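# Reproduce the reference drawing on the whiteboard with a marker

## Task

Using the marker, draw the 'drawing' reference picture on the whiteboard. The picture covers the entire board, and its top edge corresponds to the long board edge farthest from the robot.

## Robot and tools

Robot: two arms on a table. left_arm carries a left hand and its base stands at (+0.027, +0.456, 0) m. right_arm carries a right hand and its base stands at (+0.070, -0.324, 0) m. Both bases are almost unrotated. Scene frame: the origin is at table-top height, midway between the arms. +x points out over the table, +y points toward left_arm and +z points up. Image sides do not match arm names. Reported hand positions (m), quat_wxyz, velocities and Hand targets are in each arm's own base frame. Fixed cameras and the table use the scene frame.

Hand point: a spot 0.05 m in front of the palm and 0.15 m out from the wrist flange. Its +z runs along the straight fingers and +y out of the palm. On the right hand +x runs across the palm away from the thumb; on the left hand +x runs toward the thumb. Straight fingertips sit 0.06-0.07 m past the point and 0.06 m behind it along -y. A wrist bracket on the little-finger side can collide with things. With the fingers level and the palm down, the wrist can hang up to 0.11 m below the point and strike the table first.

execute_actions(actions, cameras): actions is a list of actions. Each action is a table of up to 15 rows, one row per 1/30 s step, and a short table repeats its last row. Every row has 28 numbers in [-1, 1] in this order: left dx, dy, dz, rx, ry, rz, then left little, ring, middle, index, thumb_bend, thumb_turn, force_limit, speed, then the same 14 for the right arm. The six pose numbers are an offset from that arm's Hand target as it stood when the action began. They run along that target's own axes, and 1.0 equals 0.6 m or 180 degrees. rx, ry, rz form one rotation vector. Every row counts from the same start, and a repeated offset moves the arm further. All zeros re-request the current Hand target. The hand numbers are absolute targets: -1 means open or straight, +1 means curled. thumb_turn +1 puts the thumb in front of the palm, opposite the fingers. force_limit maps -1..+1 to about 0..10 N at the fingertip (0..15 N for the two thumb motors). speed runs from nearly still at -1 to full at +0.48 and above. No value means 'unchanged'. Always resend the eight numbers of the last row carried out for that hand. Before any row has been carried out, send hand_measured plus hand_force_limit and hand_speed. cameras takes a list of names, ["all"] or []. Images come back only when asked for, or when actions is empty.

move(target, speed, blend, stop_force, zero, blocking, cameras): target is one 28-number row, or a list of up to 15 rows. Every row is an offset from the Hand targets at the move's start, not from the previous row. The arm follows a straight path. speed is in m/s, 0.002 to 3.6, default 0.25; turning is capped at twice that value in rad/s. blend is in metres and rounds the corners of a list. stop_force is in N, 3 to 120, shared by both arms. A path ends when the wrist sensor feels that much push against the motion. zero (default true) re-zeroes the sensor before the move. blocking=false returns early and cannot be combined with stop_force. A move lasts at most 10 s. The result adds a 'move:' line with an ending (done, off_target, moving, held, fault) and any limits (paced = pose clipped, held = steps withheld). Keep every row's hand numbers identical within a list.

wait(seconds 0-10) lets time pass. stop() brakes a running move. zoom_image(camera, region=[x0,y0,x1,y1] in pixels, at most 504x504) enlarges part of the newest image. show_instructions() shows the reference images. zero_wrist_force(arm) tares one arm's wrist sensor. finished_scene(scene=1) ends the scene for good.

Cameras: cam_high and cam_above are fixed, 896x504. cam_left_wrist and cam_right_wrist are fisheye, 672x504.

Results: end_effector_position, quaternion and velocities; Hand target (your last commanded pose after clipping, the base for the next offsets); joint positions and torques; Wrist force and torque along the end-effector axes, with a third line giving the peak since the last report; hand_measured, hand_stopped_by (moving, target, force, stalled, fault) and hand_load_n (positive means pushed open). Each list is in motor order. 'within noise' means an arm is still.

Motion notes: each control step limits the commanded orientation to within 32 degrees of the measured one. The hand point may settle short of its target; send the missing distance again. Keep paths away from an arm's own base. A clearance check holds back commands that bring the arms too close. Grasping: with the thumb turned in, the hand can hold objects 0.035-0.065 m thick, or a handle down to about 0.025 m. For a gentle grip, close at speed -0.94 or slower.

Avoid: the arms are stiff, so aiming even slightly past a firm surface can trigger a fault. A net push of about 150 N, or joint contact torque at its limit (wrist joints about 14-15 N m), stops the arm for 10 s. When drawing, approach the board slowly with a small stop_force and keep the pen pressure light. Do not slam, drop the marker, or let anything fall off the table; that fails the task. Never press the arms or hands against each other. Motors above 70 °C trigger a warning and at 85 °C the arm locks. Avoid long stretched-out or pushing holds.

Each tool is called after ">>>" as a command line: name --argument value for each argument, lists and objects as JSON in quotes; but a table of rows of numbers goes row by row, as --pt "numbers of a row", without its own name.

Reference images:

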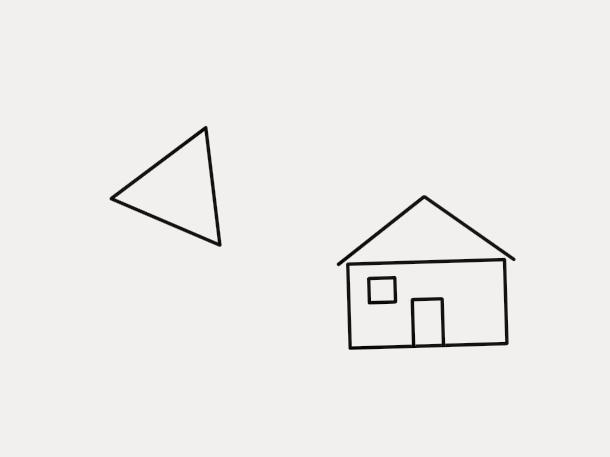

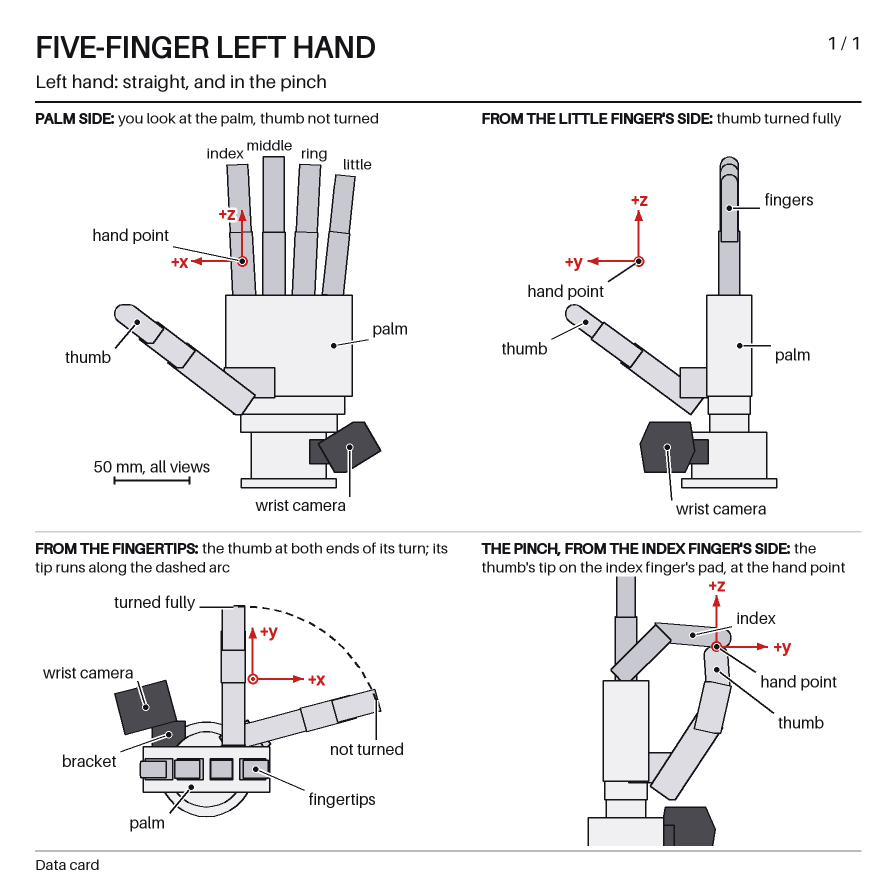

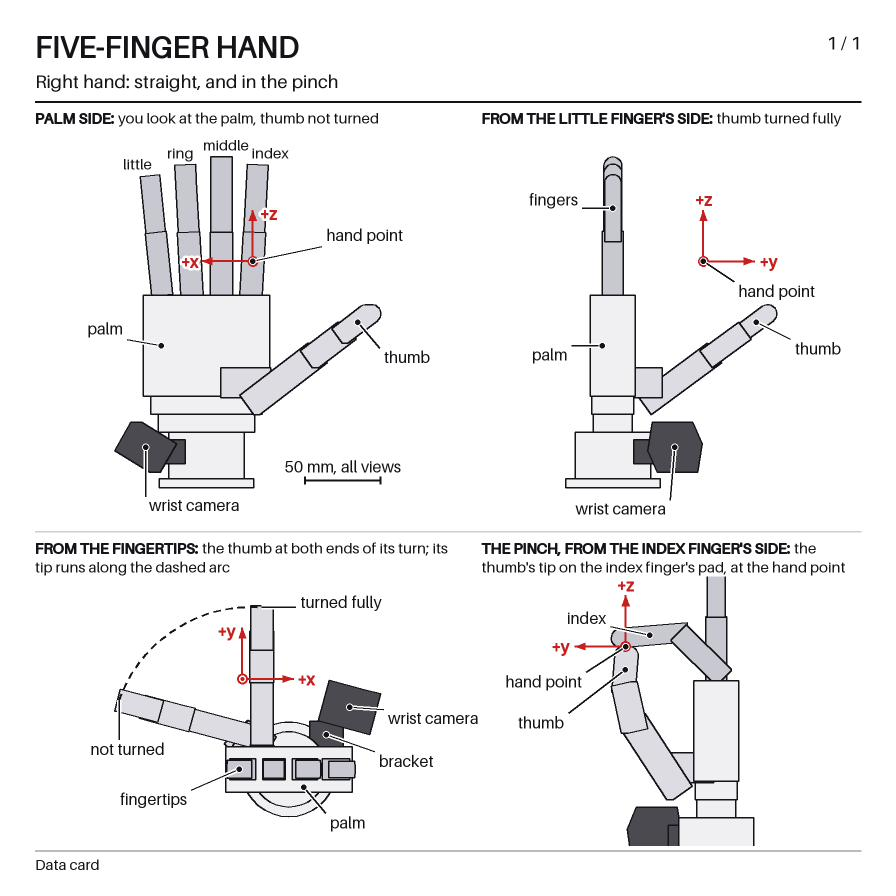

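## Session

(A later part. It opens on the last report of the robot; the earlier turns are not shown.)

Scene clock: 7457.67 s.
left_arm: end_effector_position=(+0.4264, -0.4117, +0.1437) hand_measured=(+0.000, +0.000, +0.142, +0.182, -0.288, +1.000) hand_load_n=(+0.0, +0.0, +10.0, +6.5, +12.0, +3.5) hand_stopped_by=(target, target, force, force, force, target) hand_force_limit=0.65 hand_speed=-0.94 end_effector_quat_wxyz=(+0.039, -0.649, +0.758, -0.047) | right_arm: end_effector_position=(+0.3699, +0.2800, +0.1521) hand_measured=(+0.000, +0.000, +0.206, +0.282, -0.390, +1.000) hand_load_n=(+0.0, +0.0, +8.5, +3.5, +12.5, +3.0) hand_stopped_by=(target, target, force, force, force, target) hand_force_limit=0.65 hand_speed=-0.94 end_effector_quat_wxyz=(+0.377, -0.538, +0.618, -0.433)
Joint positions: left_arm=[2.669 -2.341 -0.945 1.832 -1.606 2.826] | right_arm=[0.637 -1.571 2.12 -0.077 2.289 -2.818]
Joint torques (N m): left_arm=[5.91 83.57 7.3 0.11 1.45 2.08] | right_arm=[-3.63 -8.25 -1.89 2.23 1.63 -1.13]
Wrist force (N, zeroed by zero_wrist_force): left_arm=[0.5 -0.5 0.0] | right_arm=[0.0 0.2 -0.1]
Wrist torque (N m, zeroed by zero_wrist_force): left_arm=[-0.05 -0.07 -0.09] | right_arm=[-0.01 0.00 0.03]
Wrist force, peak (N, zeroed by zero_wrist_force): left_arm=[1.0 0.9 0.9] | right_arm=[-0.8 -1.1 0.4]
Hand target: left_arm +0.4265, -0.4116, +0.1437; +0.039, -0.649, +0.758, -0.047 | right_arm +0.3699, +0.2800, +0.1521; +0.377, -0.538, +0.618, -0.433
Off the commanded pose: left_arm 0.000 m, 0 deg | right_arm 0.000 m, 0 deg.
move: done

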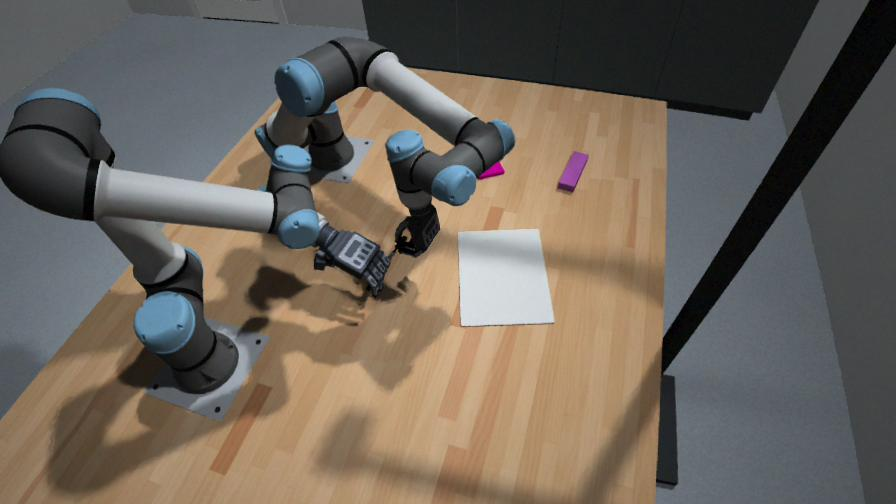

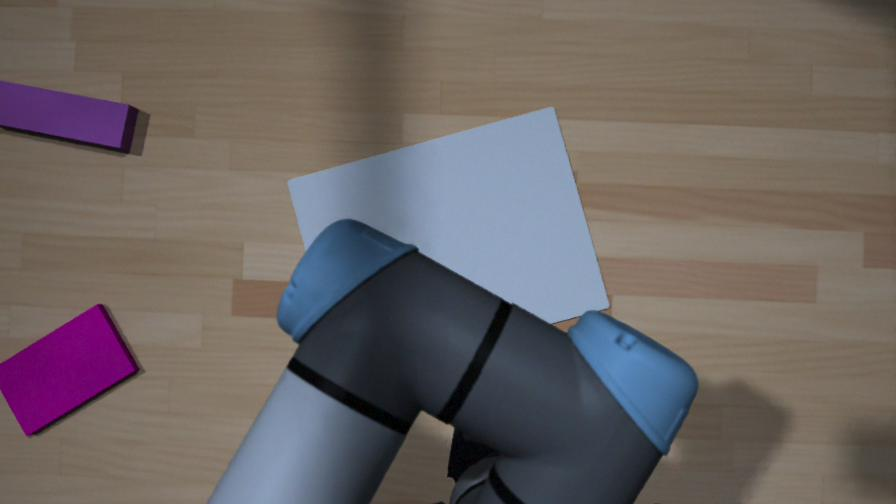

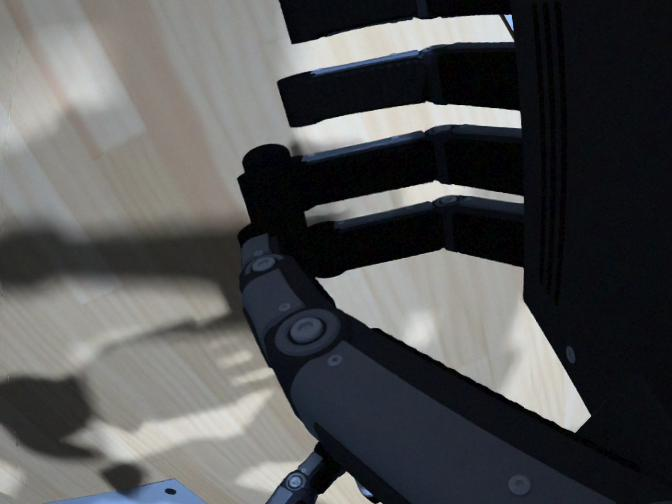

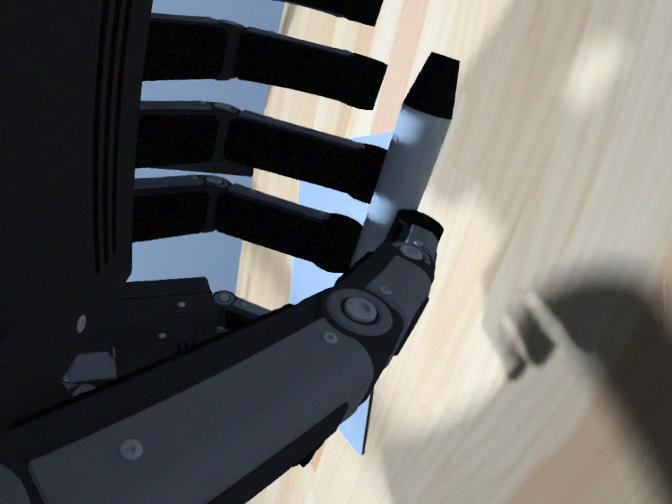

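>>> move --pt "-0.0667 0.000 0 0 0 0 0.0 0.0 0.31 0.35 0.04 1 0.65 -0.94 0 0 0 0 0 0 0.0 0.0 0.39 0.37 0.02 1 0.65 -0.94" --pt "-0.2 0.05 -0.1 0 0 0 0.0 0.0 0.31 0.35 0.04 1 0.65 -0.94 0 0 0 0 0 0 0.0 0.0 0.39 0.37 0.02 1 0.65 -0.94" --speed '[0.06,0.12]' --blend '[0.01,0]' --cameras '["all"]'

>>> zoom_image --camera "cam_high" --region '[350, 220, 430, 300]'

Scene clock: 7514.20 s.
left_arm: end_effector_position=(+0.4085, -0.2872, +0.1992) hand_measured=(+0.000, +0.000, +0.142, +0.182, -0.288, +1.000) hand_load_n=(+0.0, +0.0, +10.0, +6.5, +12.0, +3.5) hand_stopped_by=(target, target, force, force, force, target) hand_force_limit=0.65 hand_speed=-0.94 end_effector_quat_wxyz=(+0.039, -0.649, +0.758, -0.047) | right_arm: end_effector_position=(+0.3699, +0.2800, +0.1521) hand_measured=(+0.000, +0.000, +0.206, +0.282, -0.390, +1.000) hand_load_n=(+0.0, +0.0, +8.5, +4.0, +12.0, +3.0) hand_stopped_by=(target, target, force, force, force, target) hand_force_limit=0.65 hand_speed=-0.94 end_effector_quat_wxyz=(+0.377, -0.538, +0.618, -0.433)
Joint positions: left_arm=[2.872 -2.082 -1.229 1.862 -1.582 3.028] | right_arm=[0.637 -1.571 2.12 -0.077 2.289 -2.818]
Joint torques (N m): left_arm=[7.99 71.04 7.41 -5.25 1.72 1.96] | right_arm=[-3.64 -5.58 -3.4 2.74 1.58 -1.43]
Wrist force (N, zeroed by zero_wrist_force): left_arm=[0.1 -0.4 0.1] | right_arm=[0.0 0.1 -0.1]
Wrist torque (N m, zeroed by zero_wrist_force): left_arm=[-0.04 -0.02 -0.11] | right_arm=[-0.02 -0.01 0.03]
Wrist force, peak (N, zeroed by zero_wrist_force): left_arm=[0.6 -0.7 -0.1] | right_arm=[-0.3 0.3 -0.2]
Hand target: left_arm +0.4084, -0.2872, +0.1993; +0.039, -0.649, +0.758, -0.047 | right_arm +0.3699, +0.2800, +0.1521; +0.377, -0.538, +0.618, -0.433
Off the commanded pose: left_arm 0.000 m, 0 deg | right_arm 0.000 m, 0 deg.
move: done

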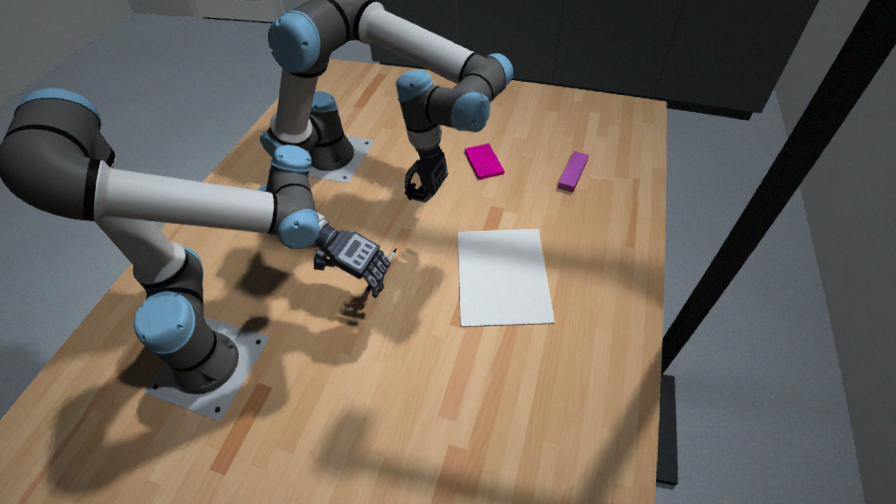

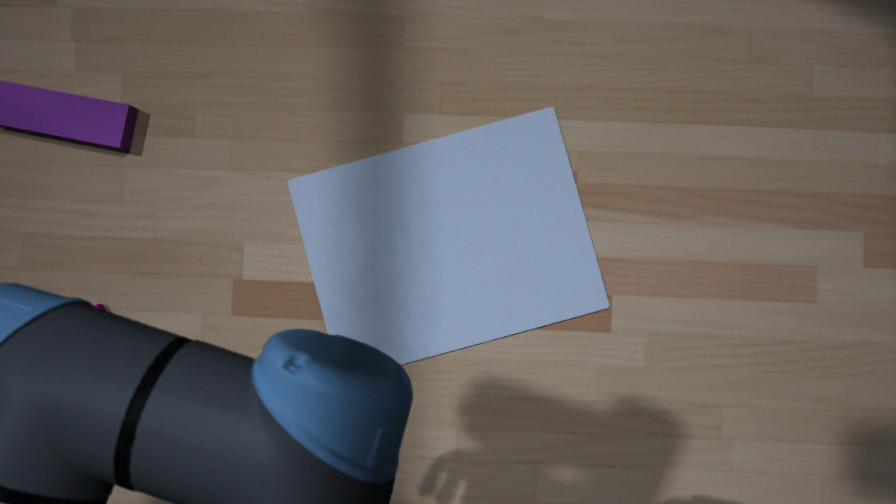

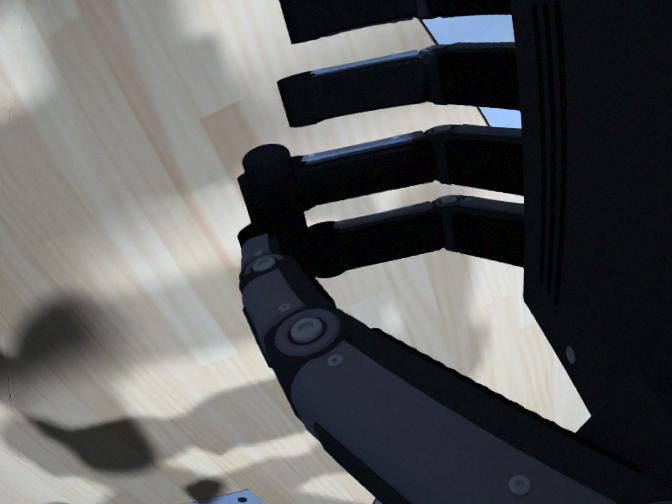

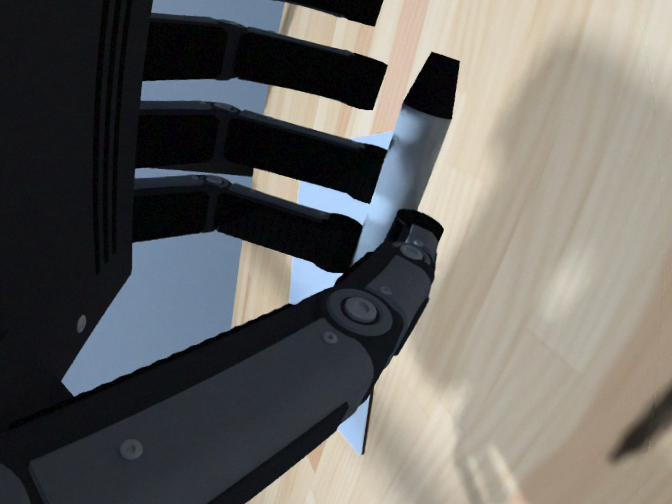

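Scaled by 6.300.

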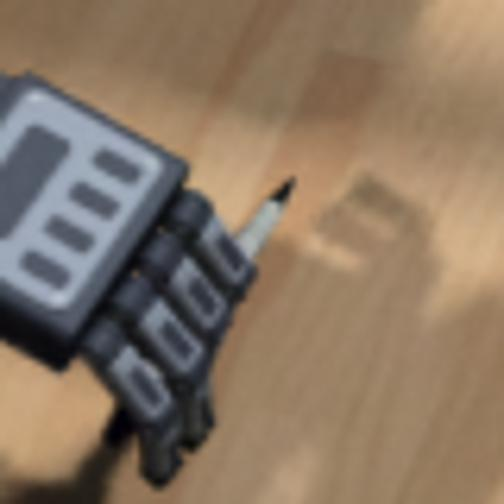

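>>> move --target '[-0.257,0.174,-0.1557,0,0,0,0.0,0.0,0.31,0.35,0.04,1,0.65,-0.94,0,0,0,0,0,0,0.0,0.0,0.39,0.37,0.02,1,0.65,-0.94]' --speed 0.15 --cameras '["cam_above", "cam_high"]'

Scene clock: 7529.07 s.
left_arm: end_effector_position=(+0.3188, -0.1168, +0.2788) hand_measured=(+0.000, +0.000, +0.142, +0.182, -0.288, +1.000) hand_load_n=(+0.0, +0.0, +10.0, +6.5, +12.0, +3.5) hand_stopped_by=(target, target, force, force, force, target) hand_force_limit=0.65 hand_speed=-0.94 end_effector_quat_wxyz=(+0.039, -0.649, +0.758, -0.047) | right_arm: end_effector_position=(+0.3699, +0.2800, +0.1521) hand_measured=(+0.000, +0.000, +0.206, +0.282, -0.390, +1.000) hand_load_n=(+0.0, +0.0, +8.5, +4.0, +12.5, +3.0) hand_stopped_by=(target, target, force, force, force, target) hand_force_limit=0.65 hand_speed=-0.94 end_effector_quat_wxyz=(+0.377, -0.538, +0.618, -0.433)
Joint positions: left_arm=[3.266 -1.682 -1.558 1.787 -1.534 3.419] | right_arm=[0.637 -1.571 2.12 -0.077 2.289 -2.818]
Joint torques (N m): left_arm=[5.78 47.39 7.14 -5.32 1.77 1.98] | right_arm=[-4.92 -4.78 -3.91 3.06 1.48 -1.74]
Wrist force (N, zeroed by zero_wrist_force): left_arm=[0.5 -0.3 0.1] | right_arm=[0.0 0.4 -0.1]
Wrist torque (N m, zeroed by zero_wrist_force): left_arm=[0.00 -0.08 -0.08] | right_arm=[0.02 -0.01 0.03]
Wrist force, peak (N, zeroed by zero_wrist_force): left_arm=[1.0 -1.1 0.5] | right_arm=[0.0 0.5 -0.3]
Hand target: left_arm +0.3188, -0.1168, +0.2788; +0.039, -0.649, +0.758, -0.047 | right_arm +0.3699, +0.2800, +0.1521; +0.377, -0.538, +0.618, -0.433
Off the commanded pose: left_arm 0.000 m, 0 deg | right_arm 0.000 m, 0 deg.
move: done
Images, in order (width x height): cam_high 896x504, cam_above 896x504.

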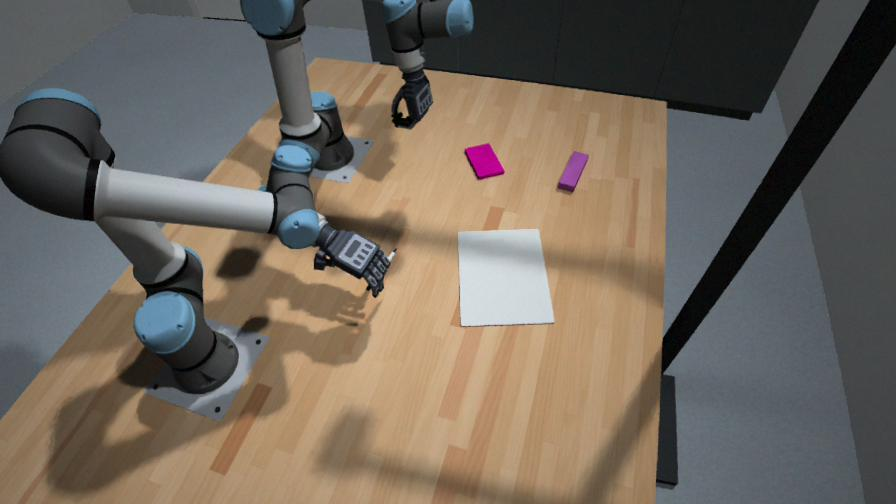

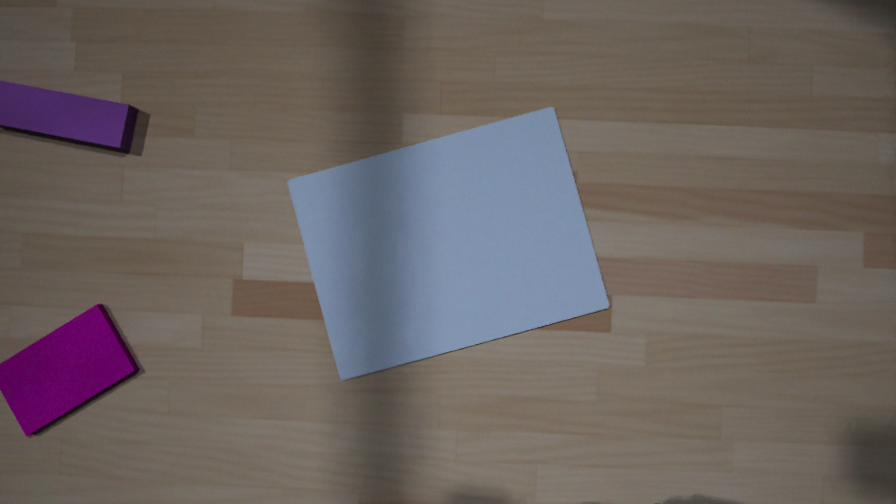

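>>> move --target '[0,0,0,0,0,0,0.0,0.0,0.31,0.35,0.04,1,0.65,-0.94,0,-0.188,-0.0684,0,0,0,0.0,0.0,0.39,0.37,0.02,1,0.65,-0.94]' --speed 0.12

>>> move --target '[0,0,0,0,0,0,0.0,0.0,0.31,0.35,0.04,1,0.65,-0.94,-0.101,-0.085,0.0972,0.3019,-0.1362,-0.5083,0.0,0.0,0.39,0.37,0.02,1,0.65,-0.94]' --speed 0.15 --cameras '["all"]'

Scene clock: 7572.47 s.
left_arm: end_effector_position=(+0.3188, -0.1168, +0.2788) hand_measured=(+0.000, +0.000, +0.142, +0.182, -0.288, +1.000) hand_load_n=(+0.0, +0.0, +10.0, +6.5, +12.0, +3.0) hand_stopped_by=(target, target, force, force, force, target) hand_force_limit=0.65 hand_speed=-0.94 end_effector_quat_wxyz=(+0.039, -0.649, +0.758, -0.047) | right_arm: end_effector_position=(+0.3700, +0.2800, +0.2721) hand_measured=(+0.000, +0.000, +0.206, +0.282, -0.390, +1.000) hand_load_n=(+0.0, +0.0, +8.5, +3.5, +12.5, +3.0) hand_stopped_by=(target, target, force, force, force, target) hand_force_limit=0.65 hand_speed=-0.94 end_effector_quat_wxyz=(+0.377, -0.538, +0.618, -0.433)
Joint positions: left_arm=[3.266 -1.682 -1.558 1.787 -1.534 3.42] | right_arm=[0.637 -1.687 1.896 0.262 2.289 -2.818]
Joint torques (N m): left_arm=[5.75 47.82 6.64 -5.17 1.73 1.98] | right_arm=[3.67 -30.96 -34.85 2.94 2.8 1.19]
Wrist force (N, zeroed by zero_wrist_force): left_arm=[0.3 -0.4 0.1] | right_arm=[-0.1 0.0 0.0]
Wrist torque (N m, zeroed by zero_wrist_force): left_arm=[-0.03 -0.04 -0.10] | right_arm=[-0.02 0.02 0.17]
Wrist force, peak (N, zeroed by zero_wrist_force): left_arm=[0.7 -0.3 0.0] | right_arm=[0.2 2.0 0.0]
Hand target: left_arm +0.3188, -0.1168, +0.2788; +0.039, -0.649, +0.758, -0.047 | right_arm +0.3700, +0.2800, +0.2721; +0.377, -0.538, +0.618, -0.433
Off the commanded pose: left_arm 0.000 m, 0 deg | right_arm 0.000 m, 0 deg.
move: done

Scene clock: 7579.33 s.
left_arm: end_effector_position=(+0.3188, -0.1168, +0.2788) hand_measured=(+0.000, +0.000, +0.142, +0.182, -0.288, +1.000) hand_load_n=(+0.0, +0.0, +10.0, +6.5, +12.0, +3.5) hand_stopped_by=(target, target, force, force, force, target) hand_force_limit=0.65 hand_speed=-0.94 end_effector_quat_wxyz=(+0.039, -0.649, +0.758, -0.047) | right_arm: end_effector_position=(+0.4499, +0.3301, +0.3001) hand_measured=(+0.000, +0.000, +0.206, +0.282, -0.390, +1.000) hand_load_n=(+0.0, +0.0, +8.5, +3.5, +12.5, +3.0) hand_stopped_by=(target, target, force, force, force, target) hand_force_limit=0.65 hand_speed=-0.94 end_effector_quat_wxyz=(-0.254, +0.660, +0.254, +0.660)
Joint positions: left_arm=[3.266 -1.682 -1.558 1.787 -1.534 3.42] | right_arm=[0.294 -1.782 2.168 -0.386 1.131 -4.712]
Joint torques (N m): left_arm=[6.22 47.72 7.27 -4.87 1.67 1.98] | right_arm=[-8.14 2.01 -34.52 1.48 -2.08 -1.89]
Wrist force (N, zeroed by zero_wrist_force): left_arm=[0.6 -0.3 0.1] | right_arm=[-0.8 1.7 1.9]
Wrist torque (N m, zeroed by zero_wrist_force): left_arm=[-0.02 -0.08 -0.08] | right_arm=[-0.09 0.25 0.23]
Wrist force, peak (N, zeroed by zero_wrist_force): left_arm=[0.6 -0.5 0.1] | right_arm=[-1.0 1.6 2.1]
Hand target: left_arm +0.3188, -0.1168, +0.2788; +0.039, -0.649, +0.758, -0.047 | right_arm +0.4499, +0.3301, +0.3001; -0.254, +0.660, +0.254, +0.660
Off the commanded pose: left_arm 0.000 m, 0 deg | right_arm 0.000 m, 0 deg.
move: done

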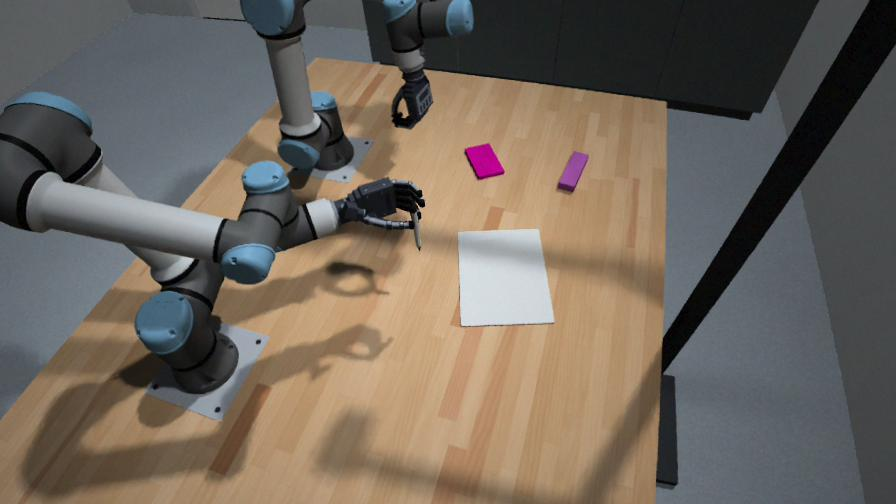

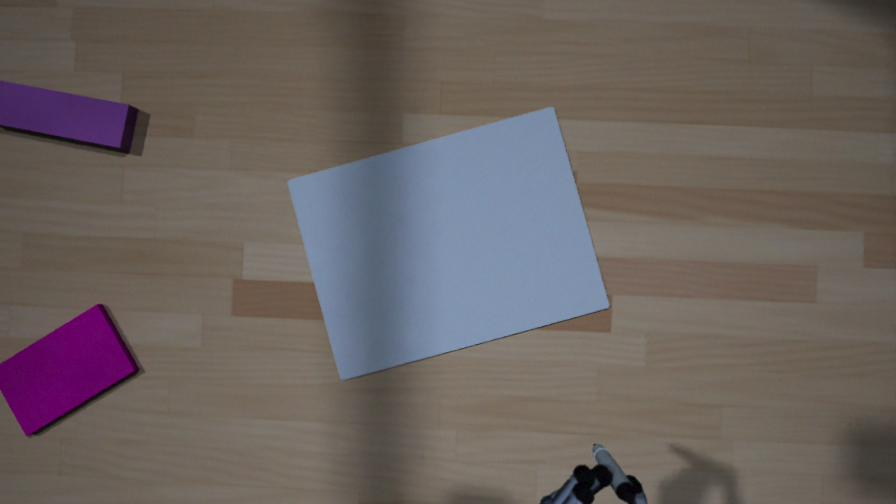

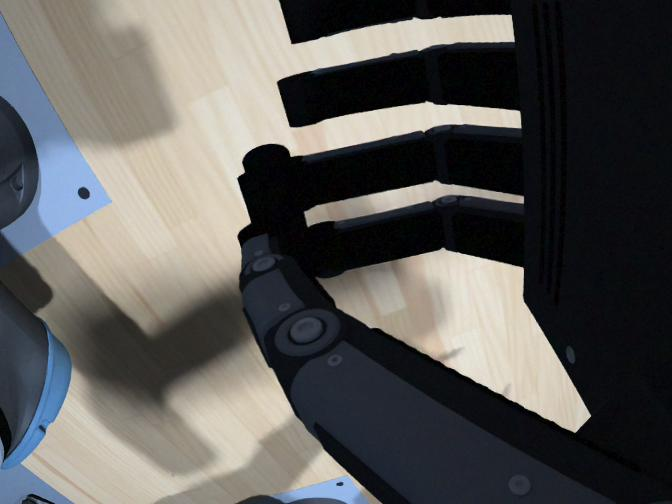

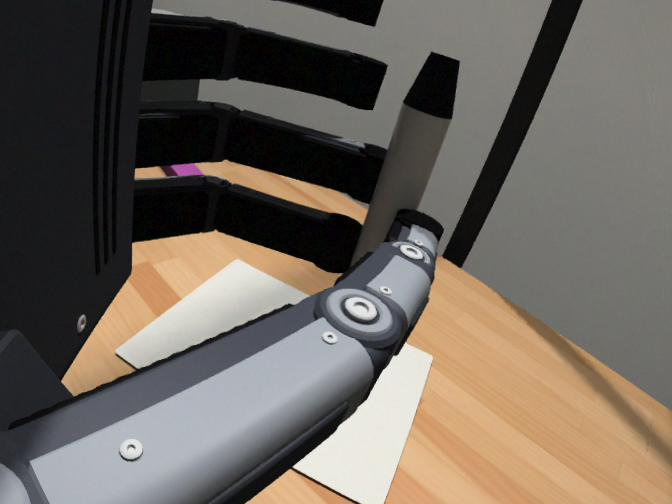

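>>> move --pt "0 0 0 0 0 0 0.0 0.0 0.31 0.35 0.04 1 0.65 -0.94 0 0.147 0.187 0 0 0 0.0 0.0 0.39 0.37 0.02 1 0.65 -0.94" --pt "0 0 0 0 0 0 0.0 0.0 0.31 0.35 0.04 1 0.65 -0.94 -0.2333 0.147 0.187 0 0 0 0.0 0.0 0.39 0.37 0.02 1 0.65 -0.94" --speed 0.1 --blend '[0.02,0]' --cameras '["cam_above", "cam_high", "cam_right_wrist"]'

>>> zoom_image --camera "cam_above" --region '[480, 220, 640, 340]'

>>> zoom_image --camera "cam_high" --region '[430, 200, 570, 340]'

Scene clock: 7614.83 s.
left_arm: end_effector_position=(+0.3188, -0.1168, +0.2788) hand_measured=(+0.000, +0.000, +0.142, +0.182, -0.288, +1.000) hand_load_n=(+0.0, +0.0, +10.0, +6.5, +12.0, +3.5) hand_stopped_by=(target, target, force, force, force, target) hand_force_limit=0.65 hand_speed=-0.94 end_effector_quat_wxyz=(+0.039, -0.649, +0.758, -0.047) | right_arm: end_effector_position=(+0.5923, +0.3398, +0.1602) hand_measured=(+0.000, +0.000, +0.206, +0.282, -0.390, +1.000) hand_load_n=(+0.0, +0.0, +8.5, +3.5, +12.0, +3.0) hand_stopped_by=(target, target, force, force, force, target) hand_force_limit=0.65 hand_speed=-0.94 end_effector_quat_wxyz=(-0.254, +0.660, +0.254, +0.660)
Joint positions: left_arm=[3.266 -1.682 -1.558 1.787 -1.534 3.42] | right_arm=[0.216 -1.268 2.053 -0.786 1.052 -4.712]
Joint torques (N m): left_arm=[5.51 47.7 6.66 -4.69 1.62 1.94] | right_arm=[4.11 -9.33 -0.7 -4.75 0.96 1.48]
Wrist force (N, zeroed by zero_wrist_force): left_arm=[0.5 -0.3 0.3] | right_arm=[-0.8 1.6 2.1]
Wrist torque (N m, zeroed by zero_wrist_force): left_arm=[-0.02 -0.06 -0.08] | right_arm=[-0.11 0.27 0.22]
Wrist force, peak (N, zeroed by zero_wrist_force): left_arm=[0.6 -0.5 0.3] | right_arm=[-0.6 1.7 2.6]
Hand target: left_arm +0.3188, -0.1168, +0.2788; +0.039, -0.649, +0.758, -0.047 | right_arm +0.5923, +0.3398, +0.1601; -0.254, +0.660, +0.254, +0.660
Off the commanded pose: left_arm 0.000 m, 0 deg | right_arm 0.000 m, 0 deg.
move: done
Images, in order (width x height): cam_high 896x504, cam_above 896x504, cam_right_wrist 672x504.

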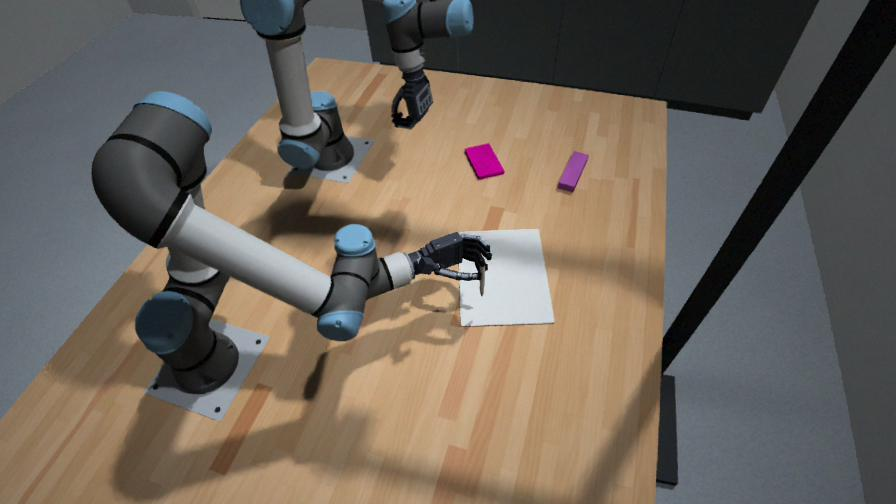

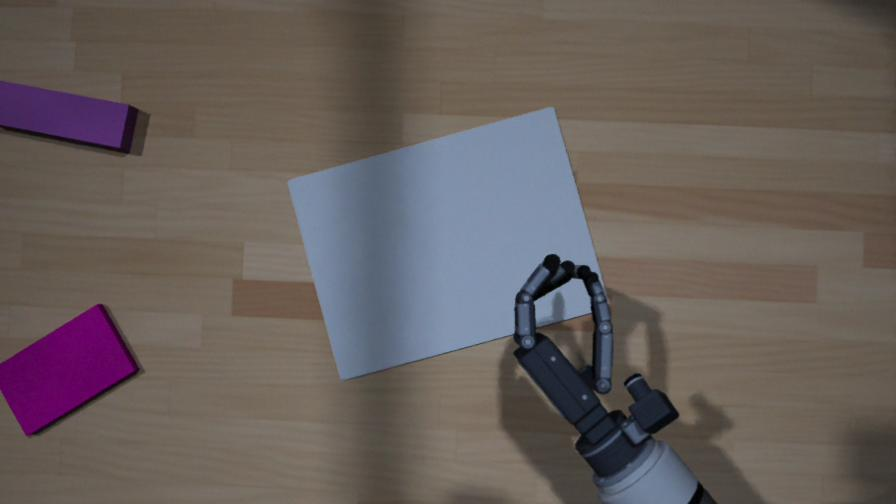

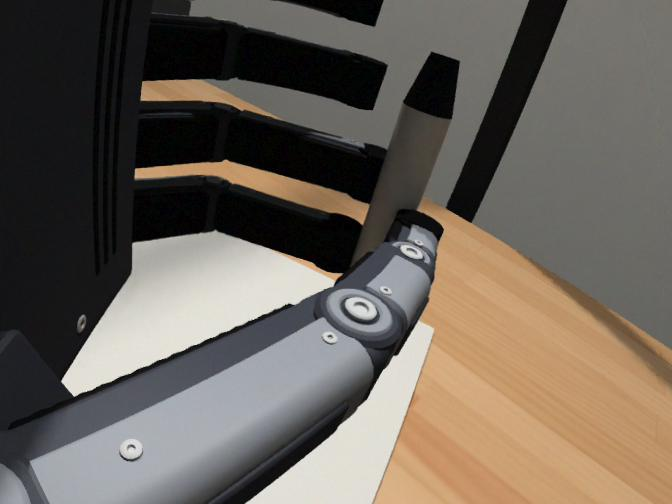

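Scaled by 3.150.

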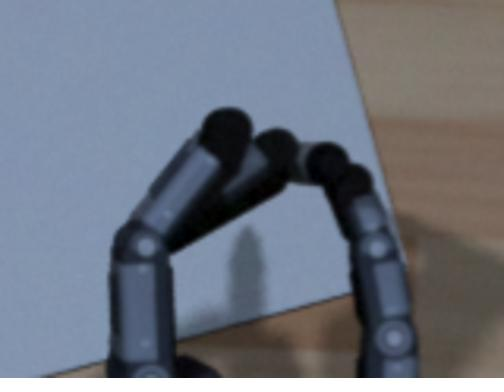

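Scaled by 3.600.

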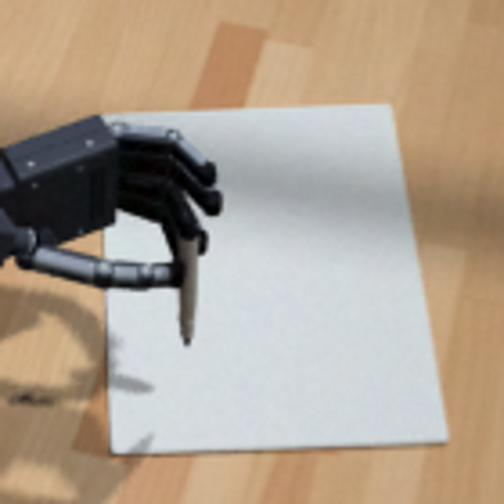

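>>> move --target '[0,0,0,0,0,0,0.0,0.0,0.31,0.35,0.04,1,0.65,-0.94,-0.0633,0,0,0,0,0,0.0,0.0,0.39,0.37,0.02,1,0.65,-0.94]' --speed 0.05 --cameras '["cam_above", "cam_high"]'

>>> zoom_image --camera "cam_high" --region '[450, 270, 510, 330]'

>>> zoom_image --camera "cam_above" --region '[510, 230, 610, 330]'

Scene clock: 7641.20 s.
left_arm: end_effector_position=(+0.3188, -0.1168, +0.2788) hand_measured=(+0.000, +0.000, +0.142, +0.182, -0.288, +1.000) hand_load_n=(+0.0, +0.0, +9.5, +6.5, +12.0, +3.5) hand_stopped_by=(target, target, force, force, force, target) hand_force_limit=0.65 hand_speed=-0.94 end_effector_quat_wxyz=(+0.039, -0.649, +0.758, -0.047) | right_arm: end_effector_position=(+0.5923, +0.3398, +0.1222) hand_measured=(+0.000, +0.000, +0.206, +0.282, -0.390, +1.000) hand_load_n=(+0.0, +0.0, +8.5, +3.5, +12.0, +3.0) hand_stopped_by=(target, target, force, force, force, target) hand_force_limit=0.65 hand_speed=-0.94 end_effector_quat_wxyz=(-0.254, +0.660, +0.254, +0.660)
Joint positions: left_arm=[3.266 -1.682 -1.558 1.787 -1.534 3.42] | right_arm=[0.216 -1.192 2.082 -0.89 1.053 -4.712]
Joint torques (N m): left_arm=[5.49 47.62 6.49 -4.55 1.69 1.92] | right_arm=[0.56 -10.34 1.29 -4.85 0.7 1.31]
Wrist force (N, zeroed by zero_wrist_force): left_arm=[0.4 -0.3 0.1] | right_arm=[-0.5 1.5 2.0]
Wrist torque (N m, zeroed by zero_wrist_force): left_arm=[-0.02 -0.05 -0.10] | right_arm=[-0.15 0.22 0.24]
Wrist force, peak (N, zeroed by zero_wrist_force): left_arm=[0.5 -0.5 0.2] | right_arm=[-0.8 1.6 2.3]
Hand target: left_arm +0.3188, -0.1168, +0.2788; +0.039, -0.649, +0.758, -0.047 | right_arm +0.5923, +0.3398, +0.1221; -0.254, +0.660, +0.254, +0.660
Off the commanded pose: left_arm 0.000 m, 0 deg | right_arm 0.000 m, 0 deg.
move: done
Images, in order (width x height): cam_high 896x504, cam_above 896x504.

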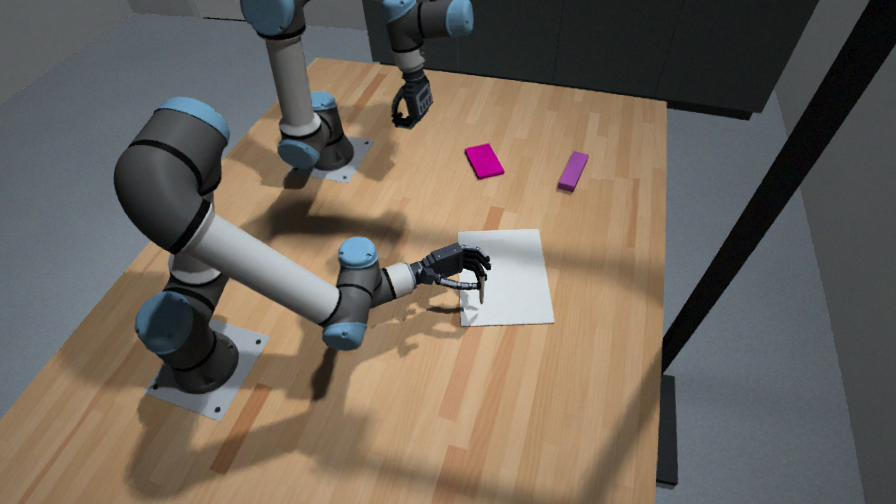

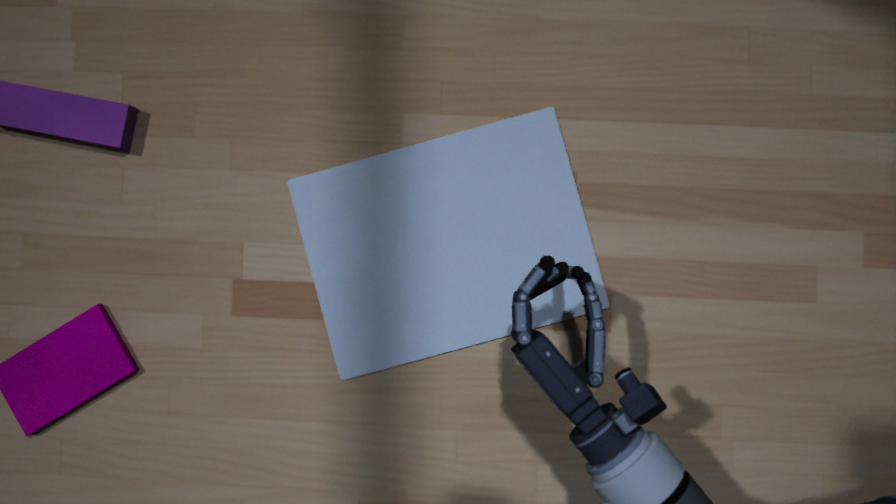

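Scaled by 8.400.

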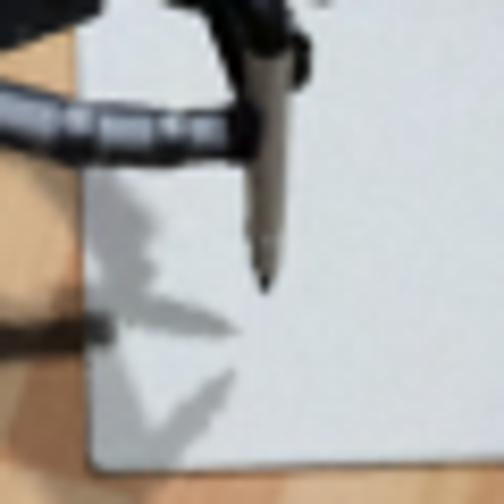

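Scaled by 5.040.

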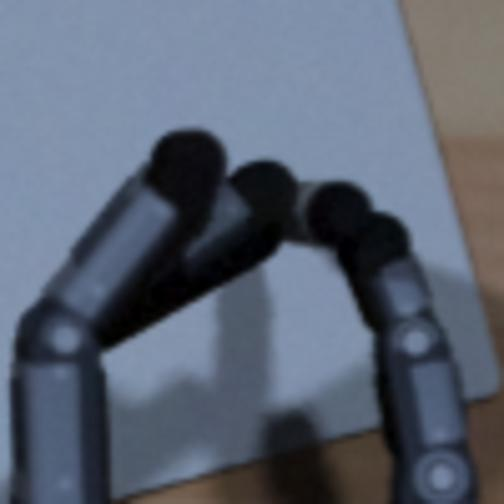

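>>> move --target '[0,0,0,0,0,0,0.0,0.0,0.31,0.35,0.04,1,0.65,-0.94,-0.0117,0.0018,0.0038,0,0,0,0.0,0.0,0.39,0.37,0.02,1,0.65,-0.94]' --speed 0.02

>>> zero_wrist_force --arm "right_arm"

>>> move --target '[0,0,0,0,0,0,0.0,0.0,0.31,0.35,0.04,1,0.65,-0.94,-0.0333,0,0,0,0,0,0.0,0.0,0.39,0.37,0.02,1,0.65,-0.94]' --speed 0.005 --stop_force 3 --cameras '["cam_above", "cam_high"]'

>>> zoom_image --camera "cam_high" --region '[450, 270, 510, 330]'

Scene clock: 7656.87 s.
left_arm: end_effector_position=(+0.3188, -0.1168, +0.2788) hand_measured=(+0.000, +0.000, +0.142, +0.182, -0.288, +1.000) hand_load_n=(+0.0, +0.0, +10.0, +6.5, +11.5, +3.5) hand_stopped_by=(target, target, force, force, force, target) hand_force_limit=0.65 hand_speed=-0.94 end_effector_quat_wxyz=(+0.039, -0.649, +0.758, -0.047) | right_arm: end_effector_position=(+0.5947, +0.3405, +0.1152) hand_measured=(+0.000, +0.000, +0.206, +0.282, -0.390, +1.000) hand_load_n=(+0.0, +0.0, +8.5, +3.5, +12.5, +3.0) hand_stopped_by=(target, target, force, force, force, target) hand_force_limit=0.65 hand_speed=-0.94 end_effector_quat_wxyz=(-0.254, +0.660, +0.254, +0.660)
Joint positions: left_arm=[3.266 -1.682 -1.558 1.787 -1.534 3.42] | right_arm=[0.216 -1.173 2.079 -0.906 1.053 -4.712]
Joint torques (N m): left_arm=[5.95 47.76 6.91 -4.32 1.68 1.98] | right_arm=[4.24 -10.22 -26.55 -4.79 1.89 0.78]
Wrist force (N, zeroed by zero_wrist_force): left_arm=[0.3 -0.3 -0.2] | right_arm=[-0.8 1.6 2.0]
Wrist torque (N m, zeroed by zero_wrist_force): left_arm=[0.01 -0.05 -0.10] | right_arm=[-0.13 0.27 0.22]
Wrist force, peak (N, zeroed by zero_wrist_force): left_arm=[0.5 -0.6 0.1] | right_arm=[-0.5 1.7 2.2]
Hand target: left_arm +0.3188, -0.1168, +0.2788; +0.039, -0.649, +0.758, -0.047 | right_arm +0.5947, +0.3405, +0.1151; -0.254, +0.660, +0.254, +0.660
Off the commanded pose: left_arm 0.000 m, 0 deg | right_arm 0.000 m, 0 deg.
move: done

Wrist force sensor zeroed.

Scene clock: 7661.90 s.
left_arm: end_effector_position=(+0.3188, -0.1168, +0.2788) hand_measured=(+0.000, +0.000, +0.142, +0.182, -0.288, +1.000) hand_load_n=(+0.0, +0.0, +9.5, +6.5, +12.0, +3.5) hand_stopped_by=(target, target, force, force, force, target) hand_force_limit=0.65 hand_speed=-0.94 end_effector_quat_wxyz=(+0.039, -0.649, +0.758, -0.047) | right_arm: end_effector_position=(+0.5947, +0.3405, +0.0969) hand_measured=(+0.000, +0.000, +0.206, +0.282, -0.390, +1.000) hand_load_n=(+0.0, +0.0, +9.0, +3.5, +12.0, +2.5) hand_stopped_by=(target, target, force, force, force, target) hand_force_limit=0.65 hand_speed=-0.94 end_effector_quat_wxyz=(-0.254, +0.660, +0.254, +0.660)
Joint positions: left_arm=[3.266 -1.682 -1.558 1.787 -1.534 3.42] | right_arm=[0.216 -1.133 2.088 -0.955 1.053 -4.712]
Joint torques (N m): left_arm=[5.84 47.86 6.92 -4.1 1.58 1.86] | right_arm=[4.45 -51.72 -21.6 1.98 1.82 -0.64]
Wrist force (N, zeroed by zero_wrist_force): left_arm=[0.4 -0.5 0.1] | right_arm=[3.5 -0.4 -0.3]
Wrist torque (N m, zeroed by zero_wrist_force): left_arm=[-0.03 -0.06 -0.09] | right_arm=[0.01 -0.02 -0.04]
Wrist force, peak (N, zeroed by zero_wrist_force): left_arm=[0.7 -0.4 0.0] | right_arm=[4.5 -0.6 -0.2]
Hand target: left_arm +0.3188, -0.1168, +0.2788; +0.039, -0.649, +0.758, -0.047 | right_arm +0.5947, +0.3405, +0.0969; -0.254, +0.660, +0.254, +0.660 (not the last commanded pose)
Off the commanded pose: left_arm 0.000 m, 0 deg | right_arm 0.002 m, 0 deg.
move: contact (right_arm)
Images, in order (width x height): cam_high 896x504, cam_above 896x504.

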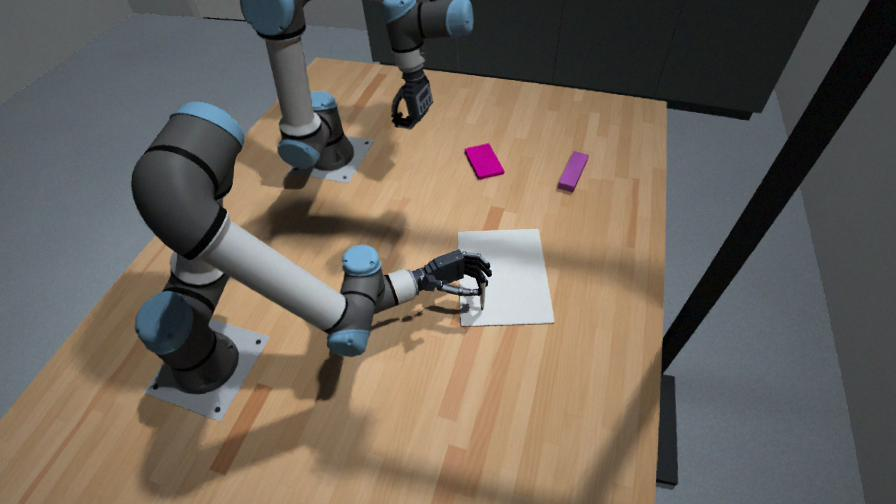

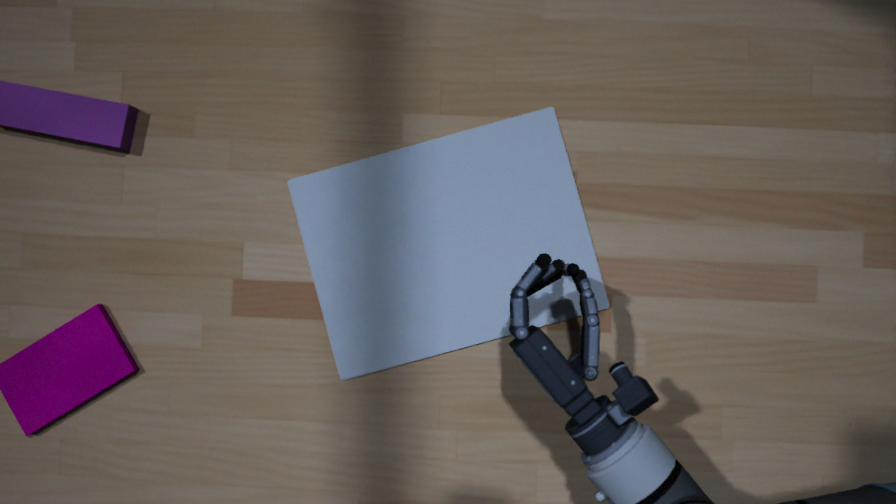

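Scaled by 8.400.

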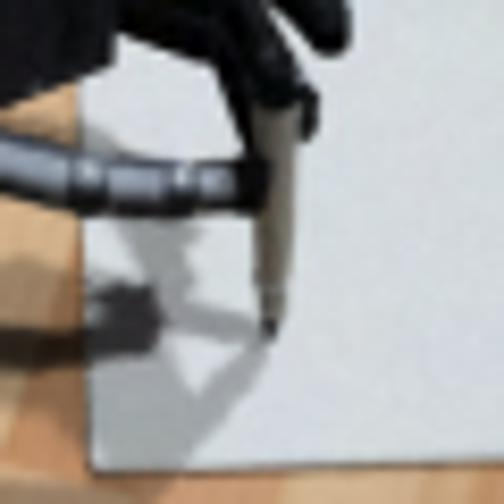

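>>> move --target '[0,0,0,0,0,0,0.0,0.0,0.31,0.35,0.04,1,0.65,-0.94,0.0333,0,0,0,0,0,0.0,0.0,0.39,0.37,0.02,1,0.65,-0.94]' --speed 0.03 --cameras '["cam_high"]'

>>> zoom_image --camera "cam_high" --region '[450, 270, 510, 330]'

Scene clock: 7681.13 s.
left_arm: end_effector_position=(+0.3188, -0.1168, +0.2788) hand_measured=(+0.000, +0.000, +0.142, +0.182, -0.288, +1.000) hand_load_n=(+0.0, +0.0, +10.0, +6.5, +12.5, +3.5) hand_stopped_by=(target, target, force, force, force, target) hand_force_limit=0.65 hand_speed=-0.94 end_effector_quat_wxyz=(+0.039, -0.649, +0.758, -0.047) | right_arm: end_effector_position=(+0.5947, +0.3405, +0.1168) hand_measured=(+0.000, +0.000, +0.206, +0.282, -0.390, +1.000) hand_load_n=(+0.0, -0.5, +9.0, +3.5, +12.0, +3.0) hand_stopped_by=(target, target, force, force, force, target) hand_force_limit=0.65 hand_speed=-0.94 end_effector_quat_wxyz=(-0.254, +0.660, +0.254, +0.660)
Joint positions: left_arm=[3.266 -1.682 -1.558 1.787 -1.534 3.42] | right_arm=[0.216 -1.176 2.078 -0.902 1.053 -4.712]
Joint torques (N m): left_arm=[4.66 47.94 7.13 -3.4 1.5 2.05] | right_arm=[3.37 -51.72 -27.15 1.44 1.48 0.24]
Wrist force (N, zeroed by zero_wrist_force): left_arm=[0.3 -0.2 -0.3] | right_arm=[0.3 -0.1 0.1]
Wrist torque (N m, zeroed by zero_wrist_force): left_arm=[0.03 -0.06 -0.10] | right_arm=[-0.01 -0.05 0.02]
Wrist force, peak (N, zeroed by zero_wrist_force): left_arm=[0.6 -0.6 0.1] | right_arm=[3.6 -0.5 -0.4]
Hand target: left_arm +0.3188, -0.1168, +0.2788; +0.039, -0.649, +0.758, -0.047 | right_arm +0.5947, +0.3405, +0.1169; -0.254, +0.660, +0.254, +0.660
Off the commanded pose: left_arm 0.000 m, 0 deg | right_arm 0.000 m, 0 deg.
move: done
Images, in order (width x height): cam_high 896x504.

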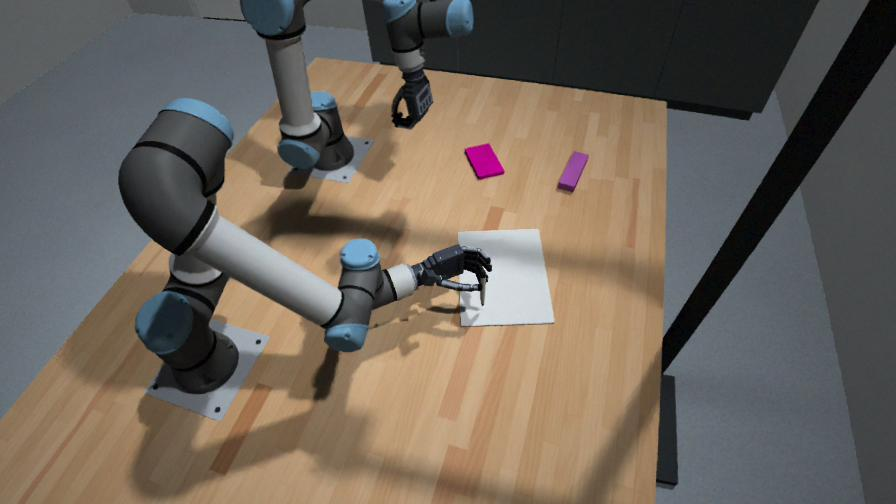

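Scaled by 8.400.

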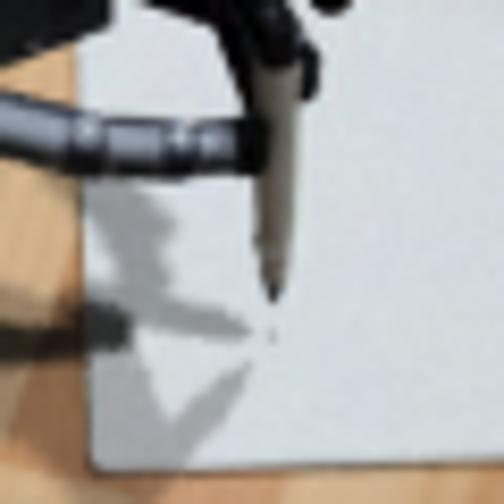

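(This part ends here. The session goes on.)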